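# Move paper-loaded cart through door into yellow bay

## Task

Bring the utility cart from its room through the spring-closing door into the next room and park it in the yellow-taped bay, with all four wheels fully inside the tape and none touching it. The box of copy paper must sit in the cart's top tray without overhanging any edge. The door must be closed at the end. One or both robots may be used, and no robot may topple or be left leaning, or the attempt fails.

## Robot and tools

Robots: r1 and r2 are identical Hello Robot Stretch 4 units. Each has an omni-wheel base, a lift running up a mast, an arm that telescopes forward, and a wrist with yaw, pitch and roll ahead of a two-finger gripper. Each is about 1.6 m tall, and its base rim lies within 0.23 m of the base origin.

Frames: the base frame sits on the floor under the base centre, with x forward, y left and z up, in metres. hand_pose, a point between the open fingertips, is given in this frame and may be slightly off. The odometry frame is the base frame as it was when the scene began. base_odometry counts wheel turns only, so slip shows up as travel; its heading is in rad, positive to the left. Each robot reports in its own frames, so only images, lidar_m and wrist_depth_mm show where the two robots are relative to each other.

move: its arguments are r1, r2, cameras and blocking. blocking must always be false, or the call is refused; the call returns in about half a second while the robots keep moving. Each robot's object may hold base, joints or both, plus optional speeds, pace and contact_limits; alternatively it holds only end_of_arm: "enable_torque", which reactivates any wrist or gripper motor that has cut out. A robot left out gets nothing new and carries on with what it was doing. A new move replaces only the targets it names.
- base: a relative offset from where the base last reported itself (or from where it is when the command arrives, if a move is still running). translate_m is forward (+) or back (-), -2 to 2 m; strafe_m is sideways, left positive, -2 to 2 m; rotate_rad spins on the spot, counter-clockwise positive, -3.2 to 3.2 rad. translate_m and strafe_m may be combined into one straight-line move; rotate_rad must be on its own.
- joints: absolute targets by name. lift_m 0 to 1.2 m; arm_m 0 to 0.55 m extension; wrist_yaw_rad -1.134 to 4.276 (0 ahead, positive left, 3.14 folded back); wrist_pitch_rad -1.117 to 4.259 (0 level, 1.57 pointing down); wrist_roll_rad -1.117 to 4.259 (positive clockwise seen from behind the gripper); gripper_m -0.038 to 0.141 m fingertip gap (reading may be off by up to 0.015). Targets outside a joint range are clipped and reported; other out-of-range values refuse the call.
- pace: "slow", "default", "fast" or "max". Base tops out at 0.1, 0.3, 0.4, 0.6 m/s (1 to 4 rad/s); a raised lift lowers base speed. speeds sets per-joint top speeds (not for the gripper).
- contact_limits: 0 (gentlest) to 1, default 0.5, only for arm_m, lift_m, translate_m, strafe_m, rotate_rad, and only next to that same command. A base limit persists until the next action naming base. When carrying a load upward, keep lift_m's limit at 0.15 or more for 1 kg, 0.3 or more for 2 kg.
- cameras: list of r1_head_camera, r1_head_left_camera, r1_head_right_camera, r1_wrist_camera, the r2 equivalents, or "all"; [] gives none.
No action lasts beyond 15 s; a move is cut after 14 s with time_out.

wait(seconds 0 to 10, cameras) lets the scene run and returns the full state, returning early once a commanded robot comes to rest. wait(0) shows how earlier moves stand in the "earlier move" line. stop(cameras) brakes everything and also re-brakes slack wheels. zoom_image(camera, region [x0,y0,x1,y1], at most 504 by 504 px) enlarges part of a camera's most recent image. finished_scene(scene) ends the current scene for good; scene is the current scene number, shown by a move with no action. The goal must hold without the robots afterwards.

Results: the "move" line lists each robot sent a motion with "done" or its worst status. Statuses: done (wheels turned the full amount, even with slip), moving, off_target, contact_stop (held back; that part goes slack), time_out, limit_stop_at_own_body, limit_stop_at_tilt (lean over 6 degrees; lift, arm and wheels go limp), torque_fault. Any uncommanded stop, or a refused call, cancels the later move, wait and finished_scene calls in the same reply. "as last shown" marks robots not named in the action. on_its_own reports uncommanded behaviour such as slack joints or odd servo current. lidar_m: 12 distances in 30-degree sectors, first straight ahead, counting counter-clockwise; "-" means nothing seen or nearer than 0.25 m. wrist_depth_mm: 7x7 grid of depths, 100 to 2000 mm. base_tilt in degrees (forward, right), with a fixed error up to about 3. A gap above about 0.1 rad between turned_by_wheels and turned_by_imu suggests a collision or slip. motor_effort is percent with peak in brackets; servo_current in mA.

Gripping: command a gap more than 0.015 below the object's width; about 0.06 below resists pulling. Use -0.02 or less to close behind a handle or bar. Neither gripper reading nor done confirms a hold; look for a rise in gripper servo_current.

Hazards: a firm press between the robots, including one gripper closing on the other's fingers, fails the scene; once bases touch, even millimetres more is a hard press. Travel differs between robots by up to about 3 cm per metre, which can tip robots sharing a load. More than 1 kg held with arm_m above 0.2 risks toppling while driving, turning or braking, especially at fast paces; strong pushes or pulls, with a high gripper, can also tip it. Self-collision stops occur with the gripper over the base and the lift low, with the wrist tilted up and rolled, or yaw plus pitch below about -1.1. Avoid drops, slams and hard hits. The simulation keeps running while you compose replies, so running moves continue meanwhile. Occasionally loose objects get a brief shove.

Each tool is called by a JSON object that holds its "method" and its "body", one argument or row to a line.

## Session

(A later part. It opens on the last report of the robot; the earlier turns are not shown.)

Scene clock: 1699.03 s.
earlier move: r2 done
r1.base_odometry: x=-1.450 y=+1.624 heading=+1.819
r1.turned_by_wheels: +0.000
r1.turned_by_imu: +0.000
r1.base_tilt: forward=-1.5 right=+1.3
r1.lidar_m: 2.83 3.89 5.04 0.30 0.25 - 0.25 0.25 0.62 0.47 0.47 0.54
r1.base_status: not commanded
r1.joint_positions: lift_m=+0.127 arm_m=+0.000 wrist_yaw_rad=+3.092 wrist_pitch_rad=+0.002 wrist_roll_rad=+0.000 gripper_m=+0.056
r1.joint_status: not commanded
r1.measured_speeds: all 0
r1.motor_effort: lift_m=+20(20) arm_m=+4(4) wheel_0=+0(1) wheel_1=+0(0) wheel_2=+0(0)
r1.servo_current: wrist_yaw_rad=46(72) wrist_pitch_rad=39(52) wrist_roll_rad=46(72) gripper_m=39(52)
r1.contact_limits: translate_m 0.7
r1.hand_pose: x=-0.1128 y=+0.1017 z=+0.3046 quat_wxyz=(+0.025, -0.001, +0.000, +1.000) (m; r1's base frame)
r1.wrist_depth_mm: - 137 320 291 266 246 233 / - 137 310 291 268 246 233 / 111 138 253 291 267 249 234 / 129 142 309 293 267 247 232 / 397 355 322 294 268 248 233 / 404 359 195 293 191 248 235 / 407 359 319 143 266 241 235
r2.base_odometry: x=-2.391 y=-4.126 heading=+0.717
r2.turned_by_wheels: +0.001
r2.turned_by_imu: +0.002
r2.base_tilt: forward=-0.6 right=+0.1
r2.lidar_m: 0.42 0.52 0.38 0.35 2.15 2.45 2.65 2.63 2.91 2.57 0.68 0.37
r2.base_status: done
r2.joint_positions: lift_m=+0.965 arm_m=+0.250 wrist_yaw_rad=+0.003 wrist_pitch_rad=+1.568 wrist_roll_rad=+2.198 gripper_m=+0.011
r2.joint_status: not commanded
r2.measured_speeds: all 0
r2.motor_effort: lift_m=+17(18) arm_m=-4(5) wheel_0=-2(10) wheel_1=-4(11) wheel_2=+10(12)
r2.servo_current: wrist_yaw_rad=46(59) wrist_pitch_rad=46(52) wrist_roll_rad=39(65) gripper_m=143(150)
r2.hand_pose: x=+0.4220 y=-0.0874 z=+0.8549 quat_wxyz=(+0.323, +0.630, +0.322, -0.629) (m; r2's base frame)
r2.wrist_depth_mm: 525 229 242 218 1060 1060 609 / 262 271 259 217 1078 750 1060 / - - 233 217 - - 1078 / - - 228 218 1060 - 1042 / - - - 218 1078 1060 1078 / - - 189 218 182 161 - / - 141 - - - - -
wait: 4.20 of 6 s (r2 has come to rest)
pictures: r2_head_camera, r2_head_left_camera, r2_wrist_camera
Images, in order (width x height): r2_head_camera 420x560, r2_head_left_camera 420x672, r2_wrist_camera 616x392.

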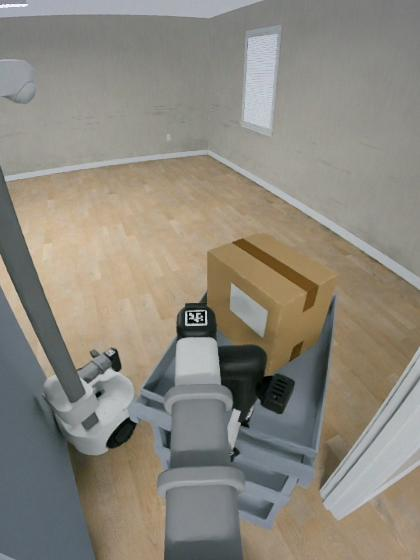

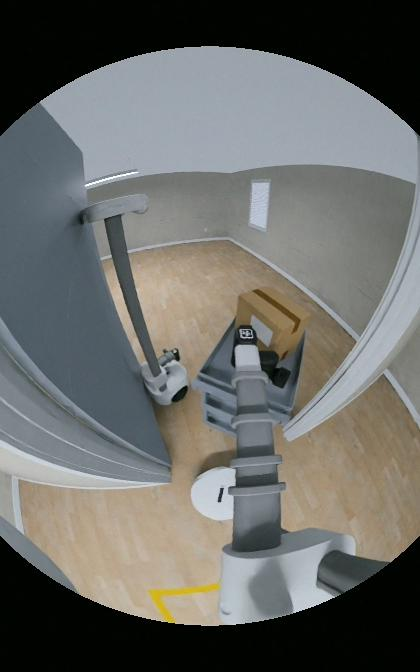

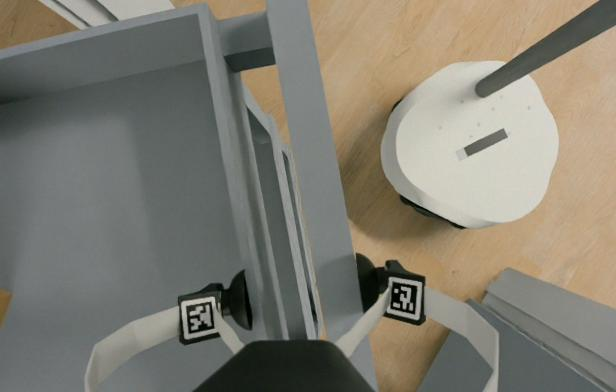

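{"method": "move", "body": {
  "blocking": false,
  "r2": {"base":{"translate_m":-0.4,"strafe_m":-0.04},"pace":"slow"}
}}

{"method": "wait", "body": {
  "seconds": 6,
  "cameras": ["r2_head_camera","r2_head_left_camera","r2_wrist_camera"]
}}

Scene clock: 1707.33 s.
move: r2 moving
r1: as last shown
r1.lidar_m: 2.82 3.89 5.03 0.32 0.25 - 0.25 0.26 0.60 0.47 0.48 0.57
r1.motor_effort: lift_m=+20(20) arm_m=+4(4) wheel_0=+0(0) wheel_1=+0(0) wheel_2=+0(0)
r1.servo_current: wrist_yaw_rad=39(59) wrist_pitch_rad=39(46) wrist_roll_rad=59(59) gripper_m=46(46)
r1.contact_limits: translate_m 0.7
r1.wrist_depth_mm: - 137 319 290 267 246 233 / - 137 310 290 267 247 234 / 111 138 253 293 267 247 234 / 128 142 307 291 270 248 233 / 399 355 322 296 270 248 233 / 407 359 196 296 191 249 234 / 410 362 322 143 267 239 236
r2.base_odometry: x=-2.400 y=-4.135 heading=+0.717
r2.turned_by_wheels: +0.001
r2.turned_by_imu: +0.001
r2.base_tilt: forward=-0.6 right=+0.0
r2.lidar_m: 0.43 0.48 0.38 0.37 2.18 2.47 2.63 2.60 2.90 2.58 0.70 0.38
r2.base_status: translate_m moving; strafe_m moving
r2.joint_positions: lift_m=+0.965 arm_m=+0.250 wrist_yaw_rad=+0.004 wrist_pitch_rad=+1.567 wrist_roll_rad=+2.198 gripper_m=+0.011
r2.joint_status: not commanded
r2.measured_speeds: translate_m=-0.049 strafe_m=-0.005 rotate_rad=+0.001 lift_m=+0.000 arm_m=+0.000 wrist_yaw_rad=+0.002 wrist_pitch_rad=-0.002 wrist_roll_rad=+0.000
r2.motor_effort: lift_m=+17(18) arm_m=-4(4) wheel_0=-2(6) wheel_1=-6(7) wheel_2=+14(14)
r2.servo_current: wrist_yaw_rad=59(59) wrist_pitch_rad=39(46) wrist_roll_rad=46(52) gripper_m=143(150)
r2.hand_pose: x=+0.4224 y=-0.0874 z=+0.8549 quat_wxyz=(+0.323, +0.630, +0.322, -0.628) (m; r2's base frame)
r2.wrist_depth_mm: 549 228 244 218 1060 1060 615 / 258 273 264 217 1060 768 1060 / - - 251 218 1078 - 1042 / - - 236 218 1078 - 1042 / - - 230 218 1060 1060 1042 / - - 202 219 184 159 917 / - 145 - - - - -

Scene clock: 1712.13 s.
earlier move: r2 done
r1.base_odometry: x=-1.450 y=+1.624 heading=+1.819
r1.turned_by_wheels: +0.000
r1.turned_by_imu: +0.000
r1.base_tilt: forward=-1.6 right=+1.3
r1.lidar_m: 2.85 3.90 5.02 0.30 0.25 - 0.25 0.25 0.61 0.50 0.66 2.69
r1.base_status: not commanded
r1.joint_positions: lift_m=+0.127 arm_m=+0.000 wrist_yaw_rad=+3.092 wrist_pitch_rad=+0.002 wrist_roll_rad=+0.000 gripper_m=+0.056
r1.joint_status: not commanded
r1.measured_speeds: all 0
r1.motor_effort: lift_m=+20(20) arm_m=+4(4) wheel_0=+0(1) wheel_1=+0(1) wheel_2=+0(0)
r1.servo_current: wrist_yaw_rad=39(65) wrist_pitch_rad=46(52) wrist_roll_rad=52(65) gripper_m=39(52)
r1.contact_limits: translate_m 0.7
r1.hand_pose: x=-0.1128 y=+0.1017 z=+0.3046 quat_wxyz=(+0.025, -0.001, +0.000, +1.000) (m; r1's base frame)
r1.wrist_depth_mm: - 137 320 291 266 245 233 / - 138 310 290 267 247 234 / 111 138 253 293 267 249 235 / 129 142 309 293 270 247 232 / 397 357 320 293 270 249 232 / 407 359 195 294 191 248 236 / 407 359 319 143 267 241 235
r2.base_odometry: x=-2.666 y=-4.419 heading=+0.717
r2.turned_by_wheels: +0.000
r2.turned_by_imu: +0.002
r2.base_tilt: forward=-0.7 right=+0.1
r2.lidar_m: 0.39 0.42 0.61 1.01 2.08 2.30 2.23 2.22 2.49 2.64 1.37 0.42
r2.base_status: done
r2.joint_positions: lift_m=+0.965 arm_m=+0.250 wrist_yaw_rad=+0.006 wrist_pitch_rad=+1.567 wrist_roll_rad=+2.195 gripper_m=+0.011
r2.joint_status: not commanded
r2.measured_speeds: all 0
r2.motor_effort: lift_m=+17(18) arm_m=-4(5) wheel_0=+0(10) wheel_1=-3(8) wheel_2=+9(14)
r2.servo_current: wrist_yaw_rad=59(59) wrist_pitch_rad=39(52) wrist_roll_rad=65(65) gripper_m=143(150)
r2.hand_pose: x=+0.4226 y=-0.0874 z=+0.8549 quat_wxyz=(+0.325, +0.630, +0.323, -0.627) (m; r2's base frame)
r2.wrist_depth_mm: 1098 1078 219 1060 1060 1060 585 / 1078 246 220 1060 1060 820 1060 / 260 - 241 1060 1078 - 1025 / - - 235 219 1078 - 1042 / - - 239 220 1060 1060 1060 / - - 202 219 184 1060 1078 / - 156 154 - 219 1060 1060
wait: 4.80 of 6 s (r2 has come to rest)
pictures: r2_head_camera, r2_head_left_camera, r2_wrist_camera
Images, in order (width x height): r2_head_camera 420x560, r2_head_left_camera 420x672, r2_wrist_camera 616x392.

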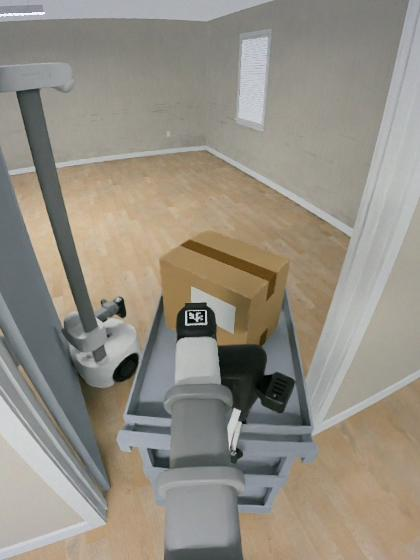

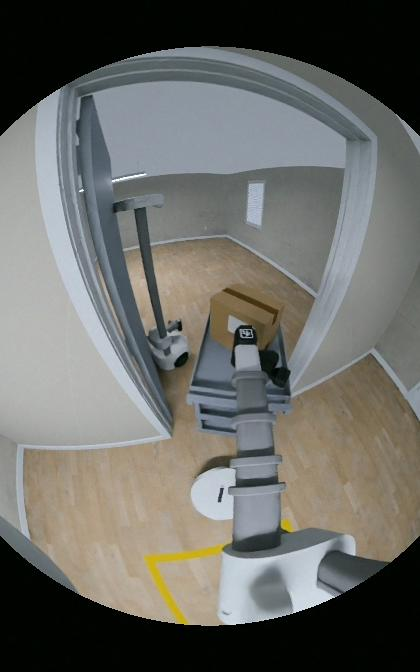

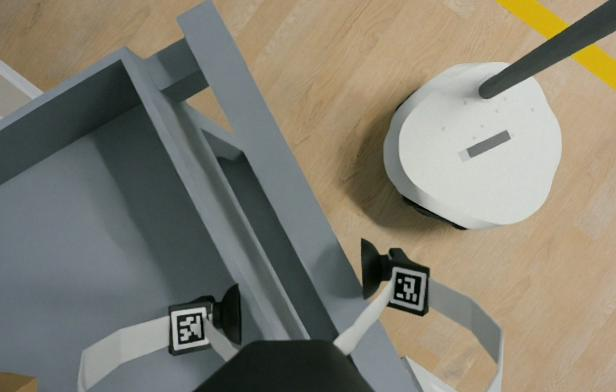

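{"method": "move", "body": {
  "blocking": false,
  "r2": {"joints":{"wrist_roll_rad":1.72},"speeds":{"wrist_roll_rad":0.5}}
}}

{"method": "wait", "body": {
  "seconds": 2
}}

{"method": "move", "body": {
  "blocking": false,
  "r2": {"base":{"translate_m":-0.5,"strafe_m":-0.03},"pace":"slow"}
}}

{"method": "wait", "body": {
  "seconds": 7,
  "cameras": ["r2_head_camera","r2_head_left_camera","r2_head_right_camera","r2_wrist_camera"]
}}

Scene clock: 1718.77 s.
move: r2 moving
r1: as last shown
r1.base_tilt: forward=-1.5 right=+1.3
r1.lidar_m: 2.82 3.87 5.04 0.32 0.25 - 0.25 0.26 0.61 0.50 0.68 2.71
r1.motor_effort: lift_m=+20(20) arm_m=+4(4) wheel_0=-1(1) wheel_1=+0(0) wheel_2=+0(0)
r1.servo_current: wrist_yaw_rad=46(65) wrist_pitch_rad=39(52) wrist_roll_rad=65(72) gripper_m=39(46)
r1.contact_limits: translate_m 0.7
r1.wrist_depth_mm: - 137 320 291 266 246 233 / - 138 312 291 267 246 233 / 111 138 251 291 270 247 234 / 128 142 309 291 270 248 233 / 399 357 322 294 270 249 233 / 407 357 195 293 191 249 235 / 410 359 322 143 266 241 236
r2.base_odometry: x=-2.666 y=-4.419 heading=+0.717
r2.turned_by_wheels: +0.000
r2.turned_by_imu: +0.000
r2.base_tilt: forward=-0.7 right=+0.1
r2.lidar_m: 0.40 0.43 0.61 0.99 2.09 2.33 2.24 2.23 2.49 2.65 1.38 0.41
r2.base_status: not commanded
r2.joint_positions: lift_m=+0.965 arm_m=+0.250 wrist_yaw_rad=+0.006 wrist_pitch_rad=+1.567 wrist_roll_rad=+1.987 gripper_m=+0.011
r2.joint_status: wrist_roll_rad moving
r2.measured_speeds: translate_m=+0.000 strafe_m=+0.000 rotate_rad=+0.000 lift_m=+0.000 arm_m=+0.000 wrist_yaw_rad=+0.000 wrist_pitch_rad=+0.000 wrist_roll_rad=-0.495
r2.motor_effort: lift_m=+17(18) arm_m=-4(4) wheel_0=+0(1) wheel_1=-4(4) wheel_2=+9(10)
r2.servo_current: wrist_yaw_rad=52(72) wrist_pitch_rad=39(46) wrist_roll_rad=65(65) gripper_m=137(143)
r2.hand_pose: x=+0.4226 y=-0.0874 z=+0.8549 quat_wxyz=(+0.388, +0.593, +0.387, -0.590) (m; r2's base frame)
r2.wrist_depth_mm: 1078 234 243 1078 1060 1060 1042 / 241 264 248 1078 1078 1042 1060 / - - 274 218 1078 - 1078 / - - 233 218 1060 - 1060 / - - 239 220 1060 1060 1060 / - - 191 219 183 1060 1042 / - 146 - - 1060 1078 1060

Scene clock: 1719.67 s.
earlier move: r2 done
r1.base_odometry: x=-1.450 y=+1.624 heading=+1.819
r1.turned_by_wheels: +0.000
r1.turned_by_imu: +0.000
r1.base_tilt: forward=-1.6 right=+1.2
r1.lidar_m: 2.82 3.91 5.02 0.32 0.25 - 0.25 0.25 0.59 0.49 0.70 2.69
r1.base_status: not commanded
r1.joint_positions: lift_m=+0.127 arm_m=+0.000 wrist_yaw_rad=+3.092 wrist_pitch_rad=+0.002 wrist_roll_rad=+0.000 gripper_m=+0.056
r1.joint_status: not commanded
r1.measured_speeds: all 0
r1.motor_effort: lift_m=+20(20) arm_m=+4(4) wheel_0=+0(1) wheel_1=+0(0) wheel_2=+0(0)
r1.servo_current: wrist_yaw_rad=46(65) wrist_pitch_rad=46(52) wrist_roll_rad=52(72) gripper_m=46(46)
r1.contact_limits: translate_m 0.7
r1.hand_pose: x=-0.1128 y=+0.1017 z=+0.3046 quat_wxyz=(+0.025, -0.001, +0.000, +1.000) (m; r1's base frame)
r1.wrist_depth_mm: - 137 317 290 266 246 232 / - 138 310 291 267 248 233 / 111 138 253 293 270 247 234 / 128 142 307 294 268 247 232 / 394 357 324 290 270 249 233 / 404 359 196 294 191 249 236 / 407 359 319 143 268 242 235
r2.base_odometry: x=-2.666 y=-4.419 heading=+0.717
r2.turned_by_wheels: +0.000
r2.turned_by_imu: +0.000
r2.base_tilt: forward=-0.7 right=+0.1
r2.lidar_m: 0.39 0.42 0.61 1.01 2.11 2.35 2.27 2.24 2.49 2.65 1.37 0.40
r2.base_status: not commanded
r2.joint_positions: lift_m=+0.965 arm_m=+0.250 wrist_yaw_rad=+0.003 wrist_pitch_rad=+1.567 wrist_roll_rad=+1.724 gripper_m=+0.011
r2.joint_status: all done
r2.measured_speeds: all 0
r2.motor_effort: lift_m=+17(18) arm_m=-4(4) wheel_0=+0(1) wheel_1=-4(4) wheel_2=+8(10)
r2.servo_current: wrist_yaw_rad=46(72) wrist_pitch_rad=39(46) wrist_roll_rad=52(85) gripper_m=150(150)
r2.hand_pose: x=+0.4224 y=-0.0874 z=+0.8549 quat_wxyz=(+0.462, +0.537, +0.460, -0.535) (m; r2's base frame)
r2.wrist_depth_mm: 242 250 243 216 1078 1060 1060 / - - 219 216 1060 1060 1060 / - - - 216 1078 1060 1060 / - - 242 217 1078 - 732 / - - 219 219 1078 - 1060 / - 161 187 278 181 152 1060 / - - - - 1060 1078 1078
wait: 0.90 of 2 s (r2 has come to rest)

Scene clock: 1720.17 s.
move: r2 moving
r1: as last shown
r1.base_tilt: forward=-1.5 right=+1.3
r1.lidar_m: 2.83 3.88 5.03 0.30 0.25 - 0.25 0.25 0.62 0.49 0.72 2.68
r1.motor_effort: lift_m=+20(20) arm_m=+4(4) wheel_0=+0(0) wheel_1=+0(0) wheel_2=+0(0)
r1.servo_current: wrist_yaw_rad=39(65) wrist_pitch_rad=39(46) wrist_roll_rad=59(65) gripper_m=46(52)
r1.contact_limits: translate_m 0.7
r1.wrist_depth_mm: - 137 319 290 266 246 231 / - 137 312 293 267 247 233 / 111 138 253 293 270 246 234 / 128 142 307 293 268 248 232 / 397 357 324 294 268 249 233 / 407 359 195 294 191 249 235 / 407 362 319 143 267 240 235
r2.base_odometry: x=-2.675 y=-4.428 heading=+0.717
r2.turned_by_wheels: +0.000
r2.turned_by_imu: +0.000
r2.base_tilt: forward=-0.6 right=+0.0
r2.lidar_m: 0.39 0.43 0.64 1.01 2.09 2.35 2.23 2.23 2.46 2.63 1.41 0.39
r2.base_status: translate_m moving; strafe_m moving
r2.joint_positions: lift_m=+0.965 arm_m=+0.250 wrist_yaw_rad=+0.003 wrist_pitch_rad=+1.567 wrist_roll_rad=+1.724 gripper_m=+0.011
r2.joint_status: not commanded
r2.measured_speeds: translate_m=-0.049 strafe_m=-0.004 rotate_rad=+0.001 lift_m=+0.000 arm_m=+0.000 wrist_yaw_rad=+0.000 wrist_pitch_rad=+0.000 wrist_roll_rad=-0.002
r2.motor_effort: lift_m=+18(18) arm_m=-4(5) wheel_0=-7(7) wheel_1=-8(9) wheel_2=+11(13)
r2.servo_current: wrist_yaw_rad=59(59) wrist_pitch_rad=39(46) wrist_roll_rad=59(65) gripper_m=143(143)
r2.hand_pose: x=+0.4224 y=-0.0874 z=+0.8549 quat_wxyz=(+0.462, +0.537, +0.460, -0.535) (m; r2's base frame)
r2.wrist_depth_mm: 252 251 239 241 1060 1060 1042 / - - 232 218 1060 1042 1042 / - - - 217 1078 1060 1042 / - - 254 217 1042 - 723 / - - 220 219 1078 - - / - 163 191 219 184 - 1060 / - 137 - - 1078 1060 1060

Scene clock: 1725.97 s.
earlier move: r2 done
r1.base_odometry: x=-1.450 y=+1.624 heading=+1.819
r1.turned_by_wheels: +0.000
r1.turned_by_imu: +0.000
r1.base_tilt: forward=-1.5 right=+1.3
r1.lidar_m: 2.83 3.88 5.04 0.33 0.25 - 0.25 0.25 0.60 0.97 1.13 2.70
r1.base_status: not commanded
r1.joint_positions: lift_m=+0.127 arm_m=+0.000 wrist_yaw_rad=+3.092 wrist_pitch_rad=+0.002 wrist_roll_rad=+0.000 gripper_m=+0.056
r1.joint_status: not commanded
r1.measured_speeds: all 0
r1.motor_effort: lift_m=+20(20) arm_m=+4(4) wheel_0=+0(1) wheel_1=+0(0) wheel_2=+0(0)
r1.servo_current: wrist_yaw_rad=52(72) wrist_pitch_rad=39(52) wrist_roll_rad=59(72) gripper_m=39(52)
r1.contact_limits: translate_m 0.7
r1.hand_pose: x=-0.1128 y=+0.1017 z=+0.3046 quat_wxyz=(+0.025, -0.001, +0.000, +1.000) (m; r1's base frame)
r1.wrist_depth_mm: - 137 319 290 266 247 233 / - 137 312 290 267 247 233 / 111 138 253 293 268 248 233 / 128 142 307 293 268 248 233 / 399 357 322 293 268 248 233 / 404 362 195 294 191 249 236 / 407 359 322 143 268 241 236
r2.base_odometry: x=-3.023 y=-4.770 heading=+0.718
r2.turned_by_wheels: +0.001
r2.turned_by_imu: +0.002
r2.base_tilt: forward=-0.7 right=+0.1
r2.lidar_m: 0.37 0.37 1.15 1.86 1.96 2.16 1.78 1.77 1.96 2.78 2.53 0.42
r2.base_status: done
r2.joint_positions: lift_m=+0.965 arm_m=+0.250 wrist_yaw_rad=+0.003 wrist_pitch_rad=+1.567 wrist_roll_rad=+1.717 gripper_m=+0.011
r2.joint_status: not commanded
r2.measured_speeds: all 0
r2.motor_effort: lift_m=+17(18) arm_m=-4(5) wheel_0=-1(10) wheel_1=-4(9) wheel_2=+9(13)
r2.servo_current: wrist_yaw_rad=52(59) wrist_pitch_rad=39(52) wrist_roll_rad=52(65) gripper_m=137(156)
r2.hand_pose: x=+0.4224 y=-0.0874 z=+0.8549 quat_wxyz=(+0.464, +0.536, +0.462, -0.533) (m; r2's base frame)
r2.wrist_depth_mm: 1098 235 243 1060 1060 1060 1060 / 248 266 255 217 1078 1060 1042 / - - 268 218 1060 1060 1042 / - - 239 218 1060 - 732 / - - 242 219 216 - 1042 / - - 201 219 180 153 1060 / - 146 - - 1078 1060 1060
wait: 5.80 of 7 s (r2 has come to rest)
pictures: r2_head_camera, r2_head_left_camera, r2_head_right_camera, r2_wrist_camera
Images, in order (width x height): r2_head_camera 420x560, r2_head_left_camera 420x672, r2_head_right_camera 420x672, r2_wrist_camera 616x392.

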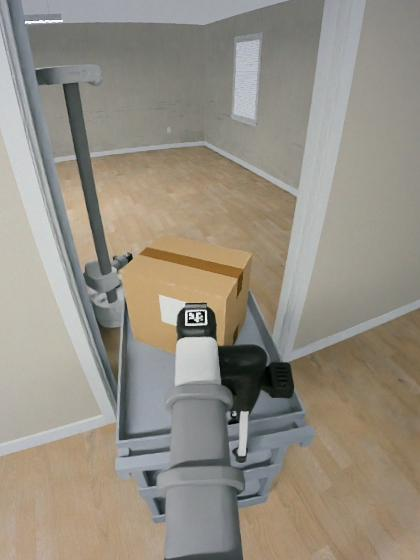

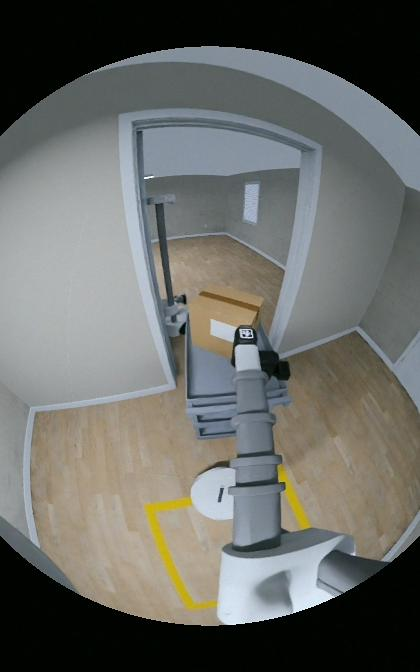

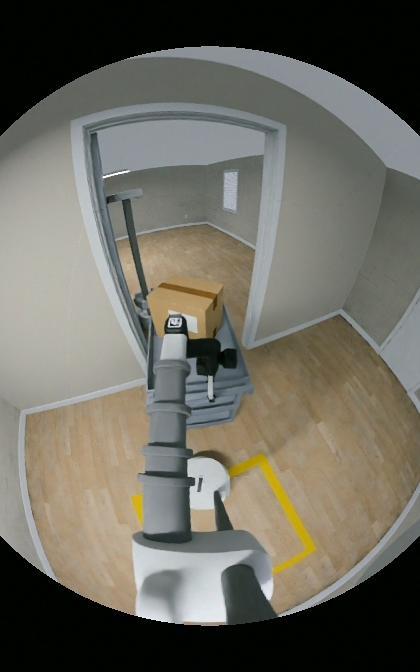

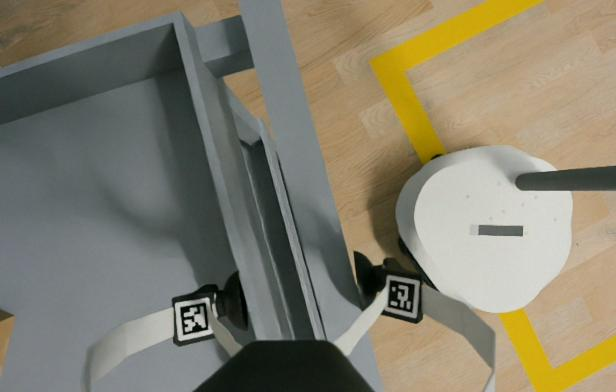

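{"method": "move", "body": {
  "blocking": false,
  "r2": {"base":{"translate_m":-0.56,"strafe_m":-0.09},"pace":"slow"}
}}

{"method": "wait", "body": {
  "seconds": 8,
  "cameras": ["r2_head_camera","r2_head_left_camera","r2_head_right_camera"]
}}

Scene clock: 1736.13 s.
move: r2 moving
r1: as last shown
r1.lidar_m: 2.83 3.88 5.03 0.29 0.25 - 0.25 0.25 0.61 0.99 1.13 2.69
r1.servo_current: wrist_yaw_rad=59(65) wrist_pitch_rad=39(46) wrist_roll_rad=52(59) gripper_m=46(46)
r1.contact_limits: translate_m 0.7
r1.wrist_depth_mm: - 137 319 290 266 246 233 / - 137 310 291 267 247 234 / 111 138 252 291 268 248 234 / 128 142 309 293 270 247 232 / 399 357 322 293 268 249 232 / 404 359 195 294 191 249 236 / 407 362 320 143 266 240 236
r2.base_odometry: x=-3.031 y=-4.780 heading=+0.718
r2.turned_by_wheels: +0.001
r2.turned_by_imu: +0.001
r2.base_tilt: forward=-0.6 right=+0.1
r2.lidar_m: 0.38 0.38 1.16 1.85 1.95 2.16 1.78 1.74 1.96 2.79 2.53 0.44
r2.base_status: translate_m moving; strafe_m moving
r2.joint_positions: lift_m=+0.965 arm_m=+0.250 wrist_yaw_rad=+0.004 wrist_pitch_rad=+1.567 wrist_roll_rad=+1.717 gripper_m=+0.011
r2.joint_status: not commanded
r2.measured_speeds: translate_m=-0.048 strafe_m=-0.008 rotate_rad=+0.002 lift_m=+0.000 arm_m=+0.000 wrist_yaw_rad=+0.002 wrist_pitch_rad=-0.002 wrist_roll_rad=+0.000
r2.motor_effort: lift_m=+18(18) arm_m=-4(4) wheel_0=-3(3) wheel_1=-5(7) wheel_2=+13(14)
r2.servo_current: wrist_yaw_rad=46(65) wrist_pitch_rad=39(46) wrist_roll_rad=52(52) gripper_m=137(143)
r2.hand_pose: x=+0.4226 y=-0.0874 z=+0.8549 quat_wxyz=(+0.464, +0.535, +0.462, -0.533) (m; r2's base frame)
r2.wrist_depth_mm: 1098 239 244 1060 1060 1042 1060 / 254 266 250 1078 1042 1060 1042 / - - 258 218 1060 1060 1060 / - - 236 219 1078 - 732 / - - 239 219 1078 - - / - - 202 219 184 148 1060 / - 140 - - 1078 1078 1025

Scene clock: 1742.57 s.
earlier move: r2 done
r1.base_odometry: x=-1.450 y=+1.624 heading=+1.819
r1.turned_by_wheels: +0.000
r1.turned_by_imu: +0.000
r1.base_tilt: forward=-1.5 right=+1.3
r1.lidar_m: 2.85 3.86 5.04 0.31 0.25 - 0.25 0.26 0.61 1.15 1.11 2.69
r1.base_status: not commanded
r1.joint_positions: lift_m=+0.127 arm_m=+0.000 wrist_yaw_rad=+3.092 wrist_pitch_rad=+0.002 wrist_roll_rad=+0.000 gripper_m=+0.056
r1.joint_status: not commanded
r1.measured_speeds: all 0
r1.motor_effort: lift_m=+20(20) arm_m=+4(4) wheel_0=+0(1) wheel_1=+0(0) wheel_2=+0(0)
r1.servo_current: wrist_yaw_rad=72(72) wrist_pitch_rad=39(52) wrist_roll_rad=59(72) gripper_m=46(52)
r1.contact_limits: translate_m 0.7
r1.hand_pose: x=-0.1128 y=+0.1017 z=+0.3046 quat_wxyz=(+0.025, -0.001, +0.000, +1.000) (m; r1's base frame)
r1.wrist_depth_mm: - 137 319 289 266 247 232 / - 137 310 291 268 247 234 / 111 138 252 291 268 248 233 / 128 141 309 294 268 248 232 / 399 357 322 294 268 248 232 / 407 362 195 296 191 248 235 / 410 362 320 143 268 241 235
r2.base_odometry: x=-3.385 y=-5.206 heading=+0.719
r2.turned_by_wheels: +0.000
r2.turned_by_imu: +0.006
r2.base_tilt: forward=-0.7 right=+0.0
r2.lidar_m: 0.33 0.32 1.78 1.84 1.85 1.51 1.22 1.21 1.38 2.15 2.84 0.45
r2.base_status: done
r2.joint_positions: lift_m=+0.965 arm_m=+0.250 wrist_yaw_rad=+0.005 wrist_pitch_rad=+1.567 wrist_roll_rad=+1.715 gripper_m=+0.011
r2.joint_status: not commanded
r2.measured_speeds: all 0
r2.motor_effort: lift_m=+17(18) arm_m=-4(5) wheel_0=+3(8) wheel_1=-2(7) wheel_2=+11(15)
r2.servo_current: wrist_yaw_rad=46(72) wrist_pitch_rad=39(46) wrist_roll_rad=46(65) gripper_m=150(156)
r2.hand_pose: x=+0.4226 y=-0.0874 z=+0.8549 quat_wxyz=(+0.465, +0.535, +0.463, -0.532) (m; r2's base frame)
r2.wrist_depth_mm: 1098 1098 219 1060 1060 1025 1042 / 1078 243 219 1098 1078 1060 1060 / 253 246 248 1078 1060 1060 1042 / - - 238 220 1025 - 732 / - - 230 219 210 - 1060 / - - 204 219 185 - 1060 / - 150 172 - - 1078 1060
wait: 6.43 of 8 s (r2 has come to rest)
pictures: r2_head_camera, r2_head_left_camera, r2_head_right_camera
Images, in order (width x height): r2_head_camera 420x560, r2_head_left_camera 420x672, r2_head_right_camera 420x672.

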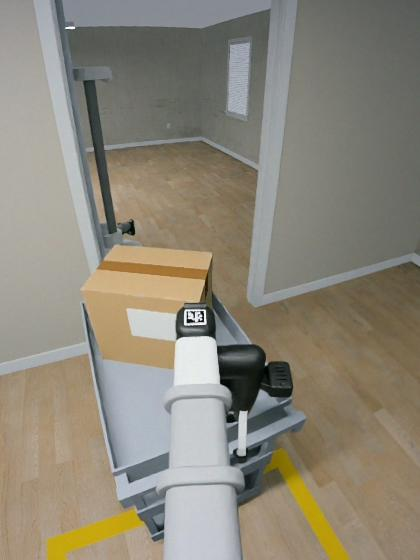

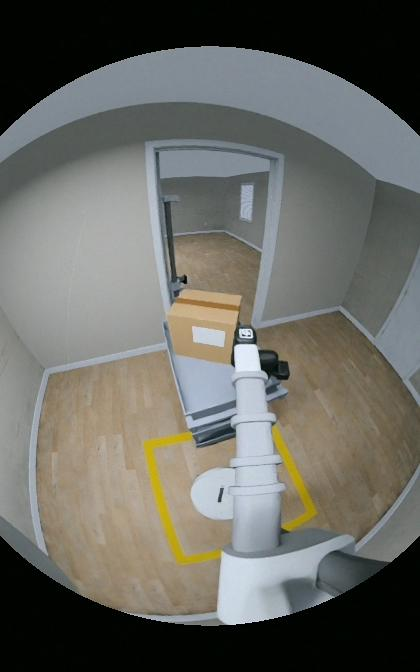

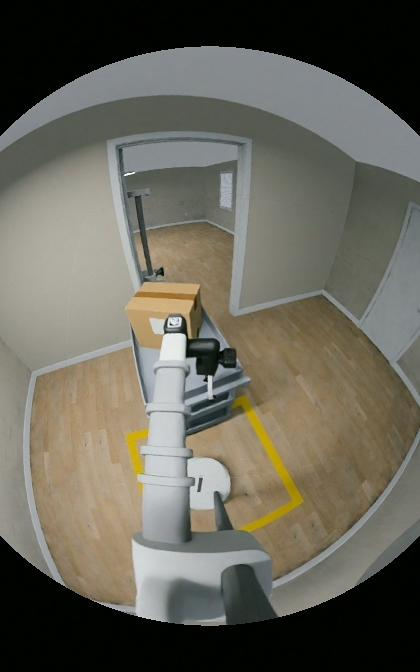

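{"method": "move", "body": {
  "blocking": false,
  "r2": {"base":{"translate_m":-0.58,"strafe_m":-0.06},"pace":"slow"}
}}

{"method": "wait", "body": {
  "seconds": 8,
  "cameras": ["r2_head_camera","r2_head_left_camera","r2_head_right_camera","r2_wrist_camera"]
}}

Scene clock: 1753.03 s.
move: r2 moving
r1: as last shown
r1.lidar_m: 2.78 3.92 5.01 0.32 0.25 - 0.25 0.26 0.62 1.18 1.12 2.68
r1.servo_current: wrist_yaw_rad=46(52) wrist_pitch_rad=46(46) wrist_roll_rad=39(65) gripper_m=46(46)
r1.contact_limits: translate_m 0.7
r1.wrist_depth_mm: - 137 319 289 266 246 233 / - 138 310 293 267 247 233 / 111 138 253 291 270 247 233 / 129 142 309 291 267 247 233 / 394 357 322 293 271 248 232 / 407 357 196 294 191 249 236 / 407 362 319 143 268 242 236
r2.base_odometry: x=-3.394 y=-5.215 heading=+0.720
r2.turned_by_wheels: +0.001
r2.turned_by_imu: +0.002
r2.base_tilt: forward=-0.7 right=+0.0
r2.lidar_m: 0.33 0.34 1.81 1.88 1.84 1.51 1.20 1.19 1.30 2.17 2.83 0.45
r2.base_status: translate_m moving; strafe_m moving
r2.joint_positions: lift_m=+0.965 arm_m=+0.250 wrist_yaw_rad=+0.006 wrist_pitch_rad=+1.567 wrist_roll_rad=+1.715 gripper_m=+0.011
r2.joint_status: not commanded
r2.measured_speeds: translate_m=-0.049 strafe_m=-0.005 rotate_rad=-0.001 lift_m=+0.000 arm_m=+0.000 wrist_yaw_rad=+0.001 wrist_pitch_rad=+0.000 wrist_roll_rad=+0.000
r2.motor_effort: lift_m=+17(17) arm_m=-4(4) wheel_0=+4(6) wheel_1=-4(5) wheel_2=+17(17)
r2.servo_current: wrist_yaw_rad=52(59) wrist_pitch_rad=39(46) wrist_roll_rad=52(59) gripper_m=143(143)
r2.hand_pose: x=+0.4227 y=-0.0874 z=+0.8549 quat_wxyz=(+0.465, +0.534, +0.463, -0.532) (m; r2's base frame)
r2.wrist_depth_mm: 1078 1098 1060 1060 1060 1060 1042 / 1098 244 219 1060 1042 1060 1042 / 257 230 232 1078 1060 1060 1060 / - - 246 220 1060 - 750 / - - 239 219 1042 - - / - - 206 220 183 152 1060 / - 153 163 - - 1060 1060

Scene clock: 1759.63 s.
earlier move: r2 done
r1.base_odometry: x=-1.450 y=+1.624 heading=+1.819
r1.turned_by_wheels: +0.000
r1.turned_by_imu: +0.000
r1.base_tilt: forward=-1.6 right=+1.3
r1.lidar_m: 2.82 3.87 5.04 0.31 0.25 - 0.25 0.25 0.62 1.18 1.13 2.68
r1.base_status: not commanded
r1.joint_positions: lift_m=+0.127 arm_m=+0.000 wrist_yaw_rad=+3.092 wrist_pitch_rad=+0.002 wrist_roll_rad=+0.000 gripper_m=+0.056
r1.joint_status: not commanded
r1.measured_speeds: all 0
r1.motor_effort: lift_m=+20(20) arm_m=+4(4) wheel_0=+0(1) wheel_1=+0(1) wheel_2=+0(0)
r1.servo_current: wrist_yaw_rad=52(65) wrist_pitch_rad=46(52) wrist_roll_rad=46(72) gripper_m=39(52)
r1.contact_limits: translate_m 0.7
r1.hand_pose: x=-0.1128 y=+0.1017 z=+0.3046 quat_wxyz=(+0.025, -0.001, +0.000, +1.000) (m; r1's base frame)
r1.wrist_depth_mm: - 137 317 290 266 246 233 / - 138 312 290 268 246 232 / 111 138 253 291 268 247 234 / 128 142 307 291 270 249 232 / 394 357 322 293 268 249 233 / 407 359 196 294 191 249 235 / 407 359 320 143 266 240 236
r2.base_odometry: x=-3.782 y=-5.633 heading=+0.719
r2.turned_by_wheels: -0.001
r2.turned_by_imu: +0.004
r2.base_tilt: forward=-0.7 right=+0.1
r2.lidar_m: 0.33 0.32 2.12 1.74 1.54 0.79 0.65 0.63 0.71 1.19 3.01 0.45
r2.base_status: done
r2.joint_positions: lift_m=+0.965 arm_m=+0.250 wrist_yaw_rad=+0.006 wrist_pitch_rad=+1.567 wrist_roll_rad=+1.715 gripper_m=+0.011
r2.joint_status: not commanded
r2.measured_speeds: all 0
r2.motor_effort: lift_m=+17(17) arm_m=-4(5) wheel_0=+1(6) wheel_1=-2(6) wheel_2=+10(18)
r2.servo_current: wrist_yaw_rad=39(72) wrist_pitch_rad=39(52) wrist_roll_rad=46(65) gripper_m=143(150)
r2.hand_pose: x=+0.4227 y=-0.0874 z=+0.8549 quat_wxyz=(+0.465, +0.534, +0.463, -0.532) (m; r2's base frame)
r2.wrist_depth_mm: 1098 1078 219 1078 1042 1042 1042 / 1078 244 219 1078 1060 1060 1060 / 267 - 241 1060 1060 1078 1060 / - - 236 219 1078 - 732 / - - 241 220 211 - - / - - 200 220 184 - 1060 / - 150 - - - 1060 1078
wait: 6.60 of 8 s (r2 has come to rest)
pictures: r2_head_camera, r2_head_left_camera, r2_head_right_camera, r2_wrist_camera
Images, in order (width x height): r2_head_camera 420x560, r2_head_left_camera 420x672, r2_head_right_camera 420x672, r2_wrist_camera 616x392.

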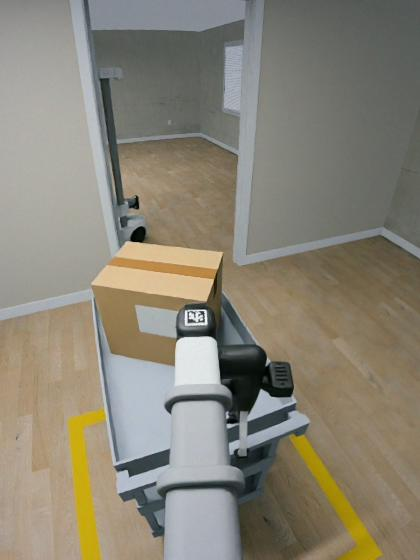

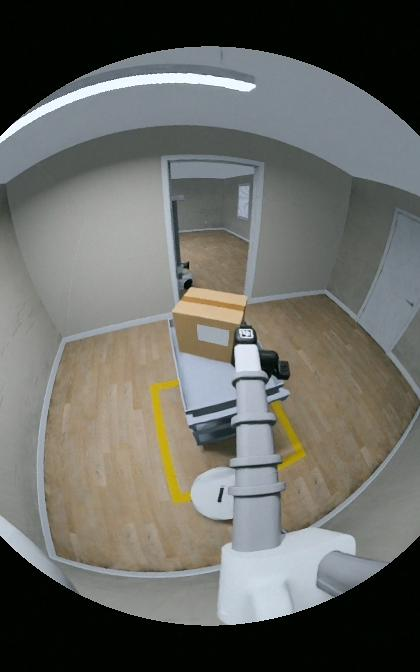

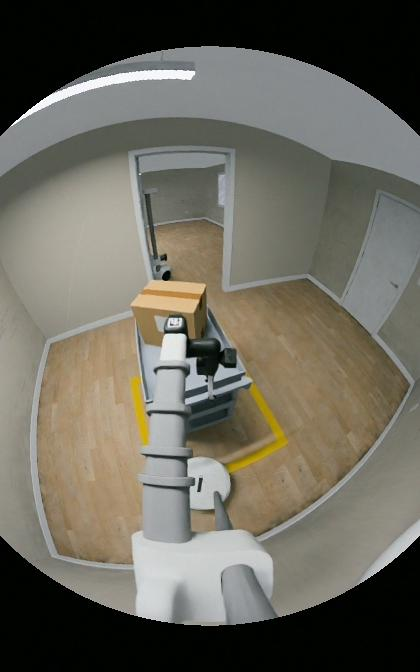

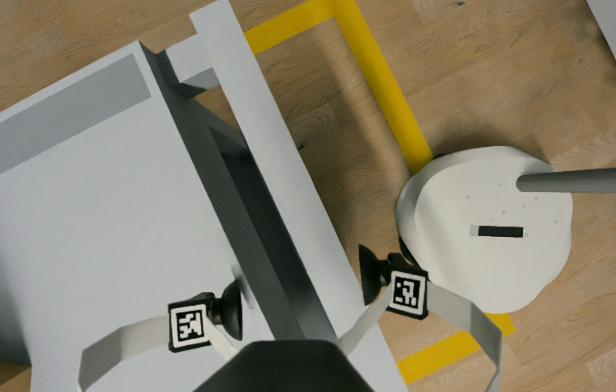

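{"method": "move", "body": {
  "blocking": false,
  "r2": {"base":{"translate_m":-0.26,"strafe_m":-0.07},"pace":"slow"}
}}

{"method": "wait", "body": {
  "seconds": 6
}}

{"method": "move", "body": {
  "blocking": false,
  "r2": {"joints":{"arm_m":0.17},"pace":"slow"}
}}

{"method": "wait", "body": {
  "seconds": 3,
  "cameras": ["r2_head_camera","r2_head_left_camera","r2_head_right_camera","r2_wrist_camera"]
}}

Scene clock: 1776.13 s.
move: r2 moving
r1: as last shown
r1.base_tilt: forward=-1.5 right=+1.3
r1.lidar_m: 2.84 3.87 5.03 0.32 0.25 - 0.25 0.28 0.60 1.19 1.10 2.70
r1.motor_effort: lift_m=+20(20) arm_m=+4(4) wheel_0=+0(1) wheel_1=+0(0) wheel_2=+0(0)
r1.servo_current: wrist_yaw_rad=46(65) wrist_pitch_rad=39(46) wrist_roll_rad=46(65) gripper_m=33(46)
r1.contact_limits: translate_m 0.7
r1.wrist_depth_mm: - 137 317 291 265 247 232 / - 137 310 291 268 247 233 / 111 138 253 291 270 247 235 / 128 142 307 291 268 248 232 / 394 357 322 293 270 249 232 / 407 359 195 296 191 249 235 / 407 359 322 143 266 240 236
r2.base_odometry: x=-3.789 y=-5.644 heading=+0.720
r2.turned_by_wheels: +0.001
r2.turned_by_imu: +0.001
r2.base_tilt: forward=-0.7 right=+0.0
r2.lidar_m: 0.33 0.33 2.09 1.72 1.52 0.78 0.61 0.61 0.72 1.14 3.01 0.44
r2.base_status: translate_m moving; strafe_m moving
r2.joint_positions: lift_m=+0.965 arm_m=+0.250 wrist_yaw_rad=+0.006 wrist_pitch_rad=+1.567 wrist_roll_rad=+1.715 gripper_m=+0.011
r2.joint_status: not commanded
r2.measured_speeds: translate_m=-0.048 strafe_m=-0.012 rotate_rad=+0.001 lift_m=+0.000 arm_m=+0.000 wrist_yaw_rad=+0.000 wrist_pitch_rad=+0.000 wrist_roll_rad=+0.000
r2.motor_effort: lift_m=+17(17) arm_m=-4(5) wheel_0=+3(4) wheel_1=-4(6) wheel_2=+16(16)
r2.servo_current: wrist_yaw_rad=52(65) wrist_pitch_rad=46(46) wrist_roll_rad=59(59) gripper_m=143(143)
r2.hand_pose: x=+0.4227 y=-0.0874 z=+0.8549 quat_wxyz=(+0.465, +0.534, +0.463, -0.532) (m; r2's base frame)
r2.wrist_depth_mm: 1078 1078 220 1078 1060 1060 1042 / 1098 244 220 1060 1060 1060 1042 / 266 - 232 1078 1078 1060 1042 / - - 243 220 1078 - 741 / - - 236 219 212 - - / - - 203 220 183 - 1025 / - 152 - - - 1078 1060

Scene clock: 1779.57 s.
earlier move: r2 done
r1.base_odometry: x=-1.450 y=+1.624 heading=+1.819
r1.turned_by_wheels: +0.000
r1.turned_by_imu: +0.000
r1.base_tilt: forward=-1.5 right=+1.3
r1.lidar_m: 2.81 3.87 5.03 0.33 0.25 - 0.25 0.25 0.63 1.17 1.13 2.69
r1.base_status: not commanded
r1.joint_positions: lift_m=+0.127 arm_m=+0.000 wrist_yaw_rad=+3.092 wrist_pitch_rad=+0.002 wrist_roll_rad=+0.000 gripper_m=+0.056
r1.joint_status: not commanded
r1.measured_speeds: all 0
r1.motor_effort: lift_m=+20(20) arm_m=+4(4) wheel_0=+0(1) wheel_1=+0(0) wheel_2=+0(0)
r1.servo_current: wrist_yaw_rad=39(72) wrist_pitch_rad=33(52) wrist_roll_rad=52(72) gripper_m=39(46)
r1.contact_limits: translate_m 0.7
r1.hand_pose: x=-0.1128 y=+0.1017 z=+0.3046 quat_wxyz=(+0.025, -0.001, +0.000, +1.000) (m; r1's base frame)
r1.wrist_depth_mm: - 137 317 290 266 247 233 / - 137 310 290 267 248 233 / 111 138 253 291 268 249 234 / 128 142 307 293 268 248 232 / 394 357 320 291 270 250 233 / 402 359 195 294 190 249 236 / 410 362 319 143 267 240 236
r2.base_odometry: x=-3.931 y=-5.857 heading=+0.720
r2.turned_by_wheels: +0.000
r2.turned_by_imu: +0.002
r2.base_tilt: forward=-0.7 right=+0.0
r2.lidar_m: 0.34 0.33 2.08 1.70 0.91 0.49 0.37 0.38 0.44 0.70 3.06 0.44
r2.base_status: done
r2.joint_positions: lift_m=+0.965 arm_m=+0.250 wrist_yaw_rad=+0.006 wrist_pitch_rad=+1.567 wrist_roll_rad=+1.715 gripper_m=+0.011
r2.joint_status: not commanded
r2.measured_speeds: all 0
r2.motor_effort: lift_m=+17(17) arm_m=-4(5) wheel_0=+4(11) wheel_1=-3(7) wheel_2=+10(17)
r2.servo_current: wrist_yaw_rad=46(72) wrist_pitch_rad=39(52) wrist_roll_rad=52(65) gripper_m=143(150)
r2.hand_pose: x=+0.4225 y=-0.0874 z=+0.8549 quat_wxyz=(+0.465, +0.534, +0.463, -0.532) (m; r2's base frame)
r2.wrist_depth_mm: 1078 1078 218 1078 1060 1042 - / 1078 243 218 1078 1060 1060 991 / 256 - 251 1060 1060 1060 1060 / - - 231 218 1060 - 741 / - - 236 220 210 - 1078 / - - 204 218 185 - 1060 / - 156 153 - 1060 1078 1060
wait: 3.43 of 6 s (r2 has come to rest)

Scene clock: 1780.07 s.
move: r2 moving
r1: as last shown
r1.base_tilt: forward=-1.6 right=+1.3
r1.lidar_m: 2.82 3.88 5.03 0.32 0.25 - 0.25 0.25 0.61 1.15 1.11 2.69
r1.motor_effort: lift_m=+20(20) arm_m=+4(4) wheel_0=+0(0) wheel_1=+0(0) wheel_2=+0(0)
r1.servo_current: wrist_yaw_rad=46(59) wrist_pitch_rad=46(52) wrist_roll_rad=52(52) gripper_m=46(46)
r1.contact_limits: translate_m 0.7
r1.wrist_depth_mm: - 137 319 290 265 246 232 / - 138 309 291 267 247 233 / 111 138 253 291 267 247 234 / 129 141 309 294 271 248 233 / 399 359 322 293 270 249 233 / 404 359 195 294 191 248 236 / 410 357 320 143 266 241 236
r2.base_odometry: x=-3.931 y=-5.857 heading=+0.720
r2.turned_by_wheels: +0.000
r2.turned_by_imu: +0.000
r2.base_tilt: forward=-0.7 right=+0.0
r2.lidar_m: 0.31 0.32 2.09 1.70 0.92 0.45 0.38 0.36 0.40 0.70 3.05 0.45
r2.base_status: not commanded
r2.joint_positions: lift_m=+0.965 arm_m=+0.238 wrist_yaw_rad=+0.006 wrist_pitch_rad=+1.567 wrist_roll_rad=+1.715 gripper_m=+0.011
r2.joint_status: arm_m moving
r2.measured_speeds: translate_m=+0.000 strafe_m=+0.000 rotate_rad=+0.000 lift_m=+0.000 arm_m=-0.049 wrist_yaw_rad=+0.000 wrist_pitch_rad=+0.000 wrist_roll_rad=+0.000
r2.motor_effort: lift_m=+17(17) arm_m=-7(10) wheel_0=+4(4) wheel_1=-3(3) wheel_2=+11(11)
r2.servo_current: wrist_yaw_rad=59(59) wrist_pitch_rad=39(46) wrist_roll_rad=65(65) gripper_m=143(150)
r2.hand_pose: x=+0.4101 y=-0.0874 z=+0.8549 quat_wxyz=(+0.465, +0.534, +0.463, -0.532) (m; r2's base frame)
r2.wrist_depth_mm: 1060 1060 220 1060 1060 1042 - / 1098 241 219 1060 1042 1060 976 / 258 243 247 1060 1078 1042 1025 / - - 241 220 1060 - 732 / - - 236 219 206 - 1042 / - - 208 220 183 153 1060 / - 152 - - - 1078 1060

Scene clock: 1781.63 s.
earlier move: r2 done
r1.base_odometry: x=-1.450 y=+1.624 heading=+1.819
r1.turned_by_wheels: +0.000
r1.turned_by_imu: +0.000
r1.base_tilt: forward=-1.5 right=+1.3
r1.lidar_m: 2.79 3.86 5.03 0.29 0.25 - 0.25 0.25 0.61 1.18 1.12 2.68
r1.base_status: not commanded
r1.joint_positions: lift_m=+0.127 arm_m=+0.000 wrist_yaw_rad=+3.092 wrist_pitch_rad=+0.002 wrist_roll_rad=+0.000 gripper_m=+0.056
r1.joint_status: not commanded
r1.measured_speeds: all 0
r1.motor_effort: lift_m=+20(20) arm_m=+4(4) wheel_0=+0(1) wheel_1=+0(0) wheel_2=+0(0)
r1.servo_current: wrist_yaw_rad=39(65) wrist_pitch_rad=39(52) wrist_roll_rad=33(59) gripper_m=46(52)
r1.contact_limits: translate_m 0.7
r1.hand_pose: x=-0.1128 y=+0.1017 z=+0.3046 quat_wxyz=(+0.025, -0.001, +0.000, +1.000) (m; r1's base frame)
r1.wrist_depth_mm: - 137 319 291 267 247 233 / - 138 309 291 267 246 232 / 111 138 253 290 270 248 235 / 128 141 307 293 268 248 232 / 397 355 322 296 270 249 232 / 404 359 195 296 190 251 235 / 410 359 320 143 268 241 236
r2.base_odometry: x=-3.931 y=-5.857 heading=+0.720
r2.turned_by_wheels: +0.000
r2.turned_by_imu: +0.000
r2.base_tilt: forward=-0.7 right=+0.0
r2.lidar_m: 0.26 0.25 2.08 1.71 0.89 0.48 0.38 0.37 0.43 0.70 3.04 0.37
r2.base_status: not commanded
r2.joint_positions: lift_m=+0.965 arm_m=+0.170 wrist_yaw_rad=+0.006 wrist_pitch_rad=+1.567 wrist_roll_rad=+1.715 gripper_m=+0.011
r2.joint_status: all done
r2.measured_speeds: all 0
r2.motor_effort: lift_m=+17(17) arm_m=-8(12) wheel_0=+4(4) wheel_1=-3(3) wheel_2=+8(11)
r2.servo_current: wrist_yaw_rad=72(72) wrist_pitch_rad=46(46) wrist_roll_rad=52(65) gripper_m=143(150)
r2.hand_pose: x=+0.3427 y=-0.0874 z=+0.8549 quat_wxyz=(+0.465, +0.534, +0.463, -0.532) (m; r2's base frame)
r2.wrist_depth_mm: 1098 1078 220 1060 1042 1060 - / 1118 246 220 1078 1060 1060 - / 265 - 252 1060 1060 1060 976 / - - 233 220 1060 - 960 / - - 239 220 200 - 1060 / - - 203 220 180 154 1042 / - 140 - - 1078 1078 1042
wait: 1.57 of 3 s (r2 has come to rest)
pictures: r2_head_camera, r2_head_left_camera, r2_head_right_camera, r2_wrist_camera
Images, in order (width x height): r2_head_camera 420x560, r2_head_left_camera 420x672, r2_head_right_camera 420x672, r2_wrist_camera 616x392.

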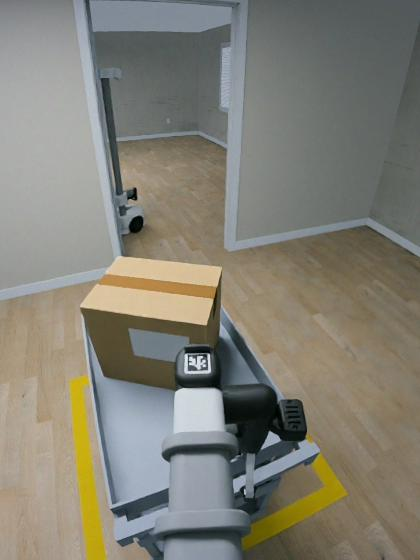

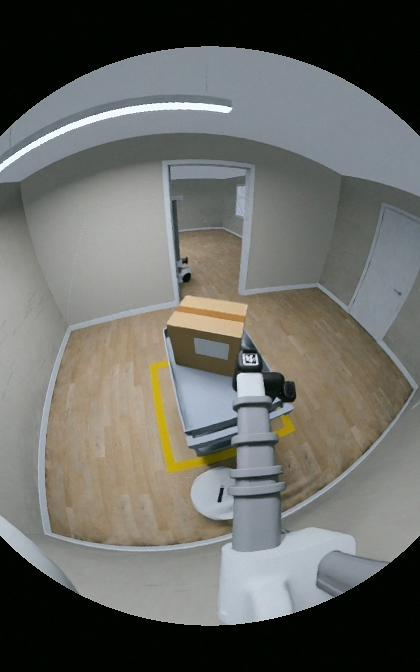

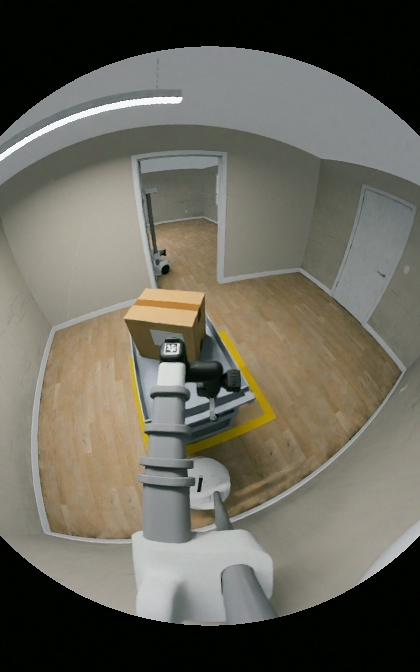

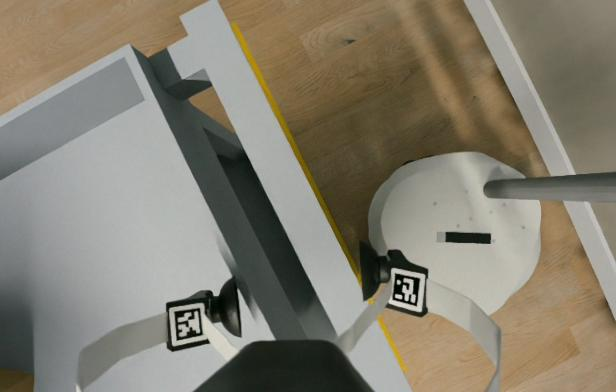

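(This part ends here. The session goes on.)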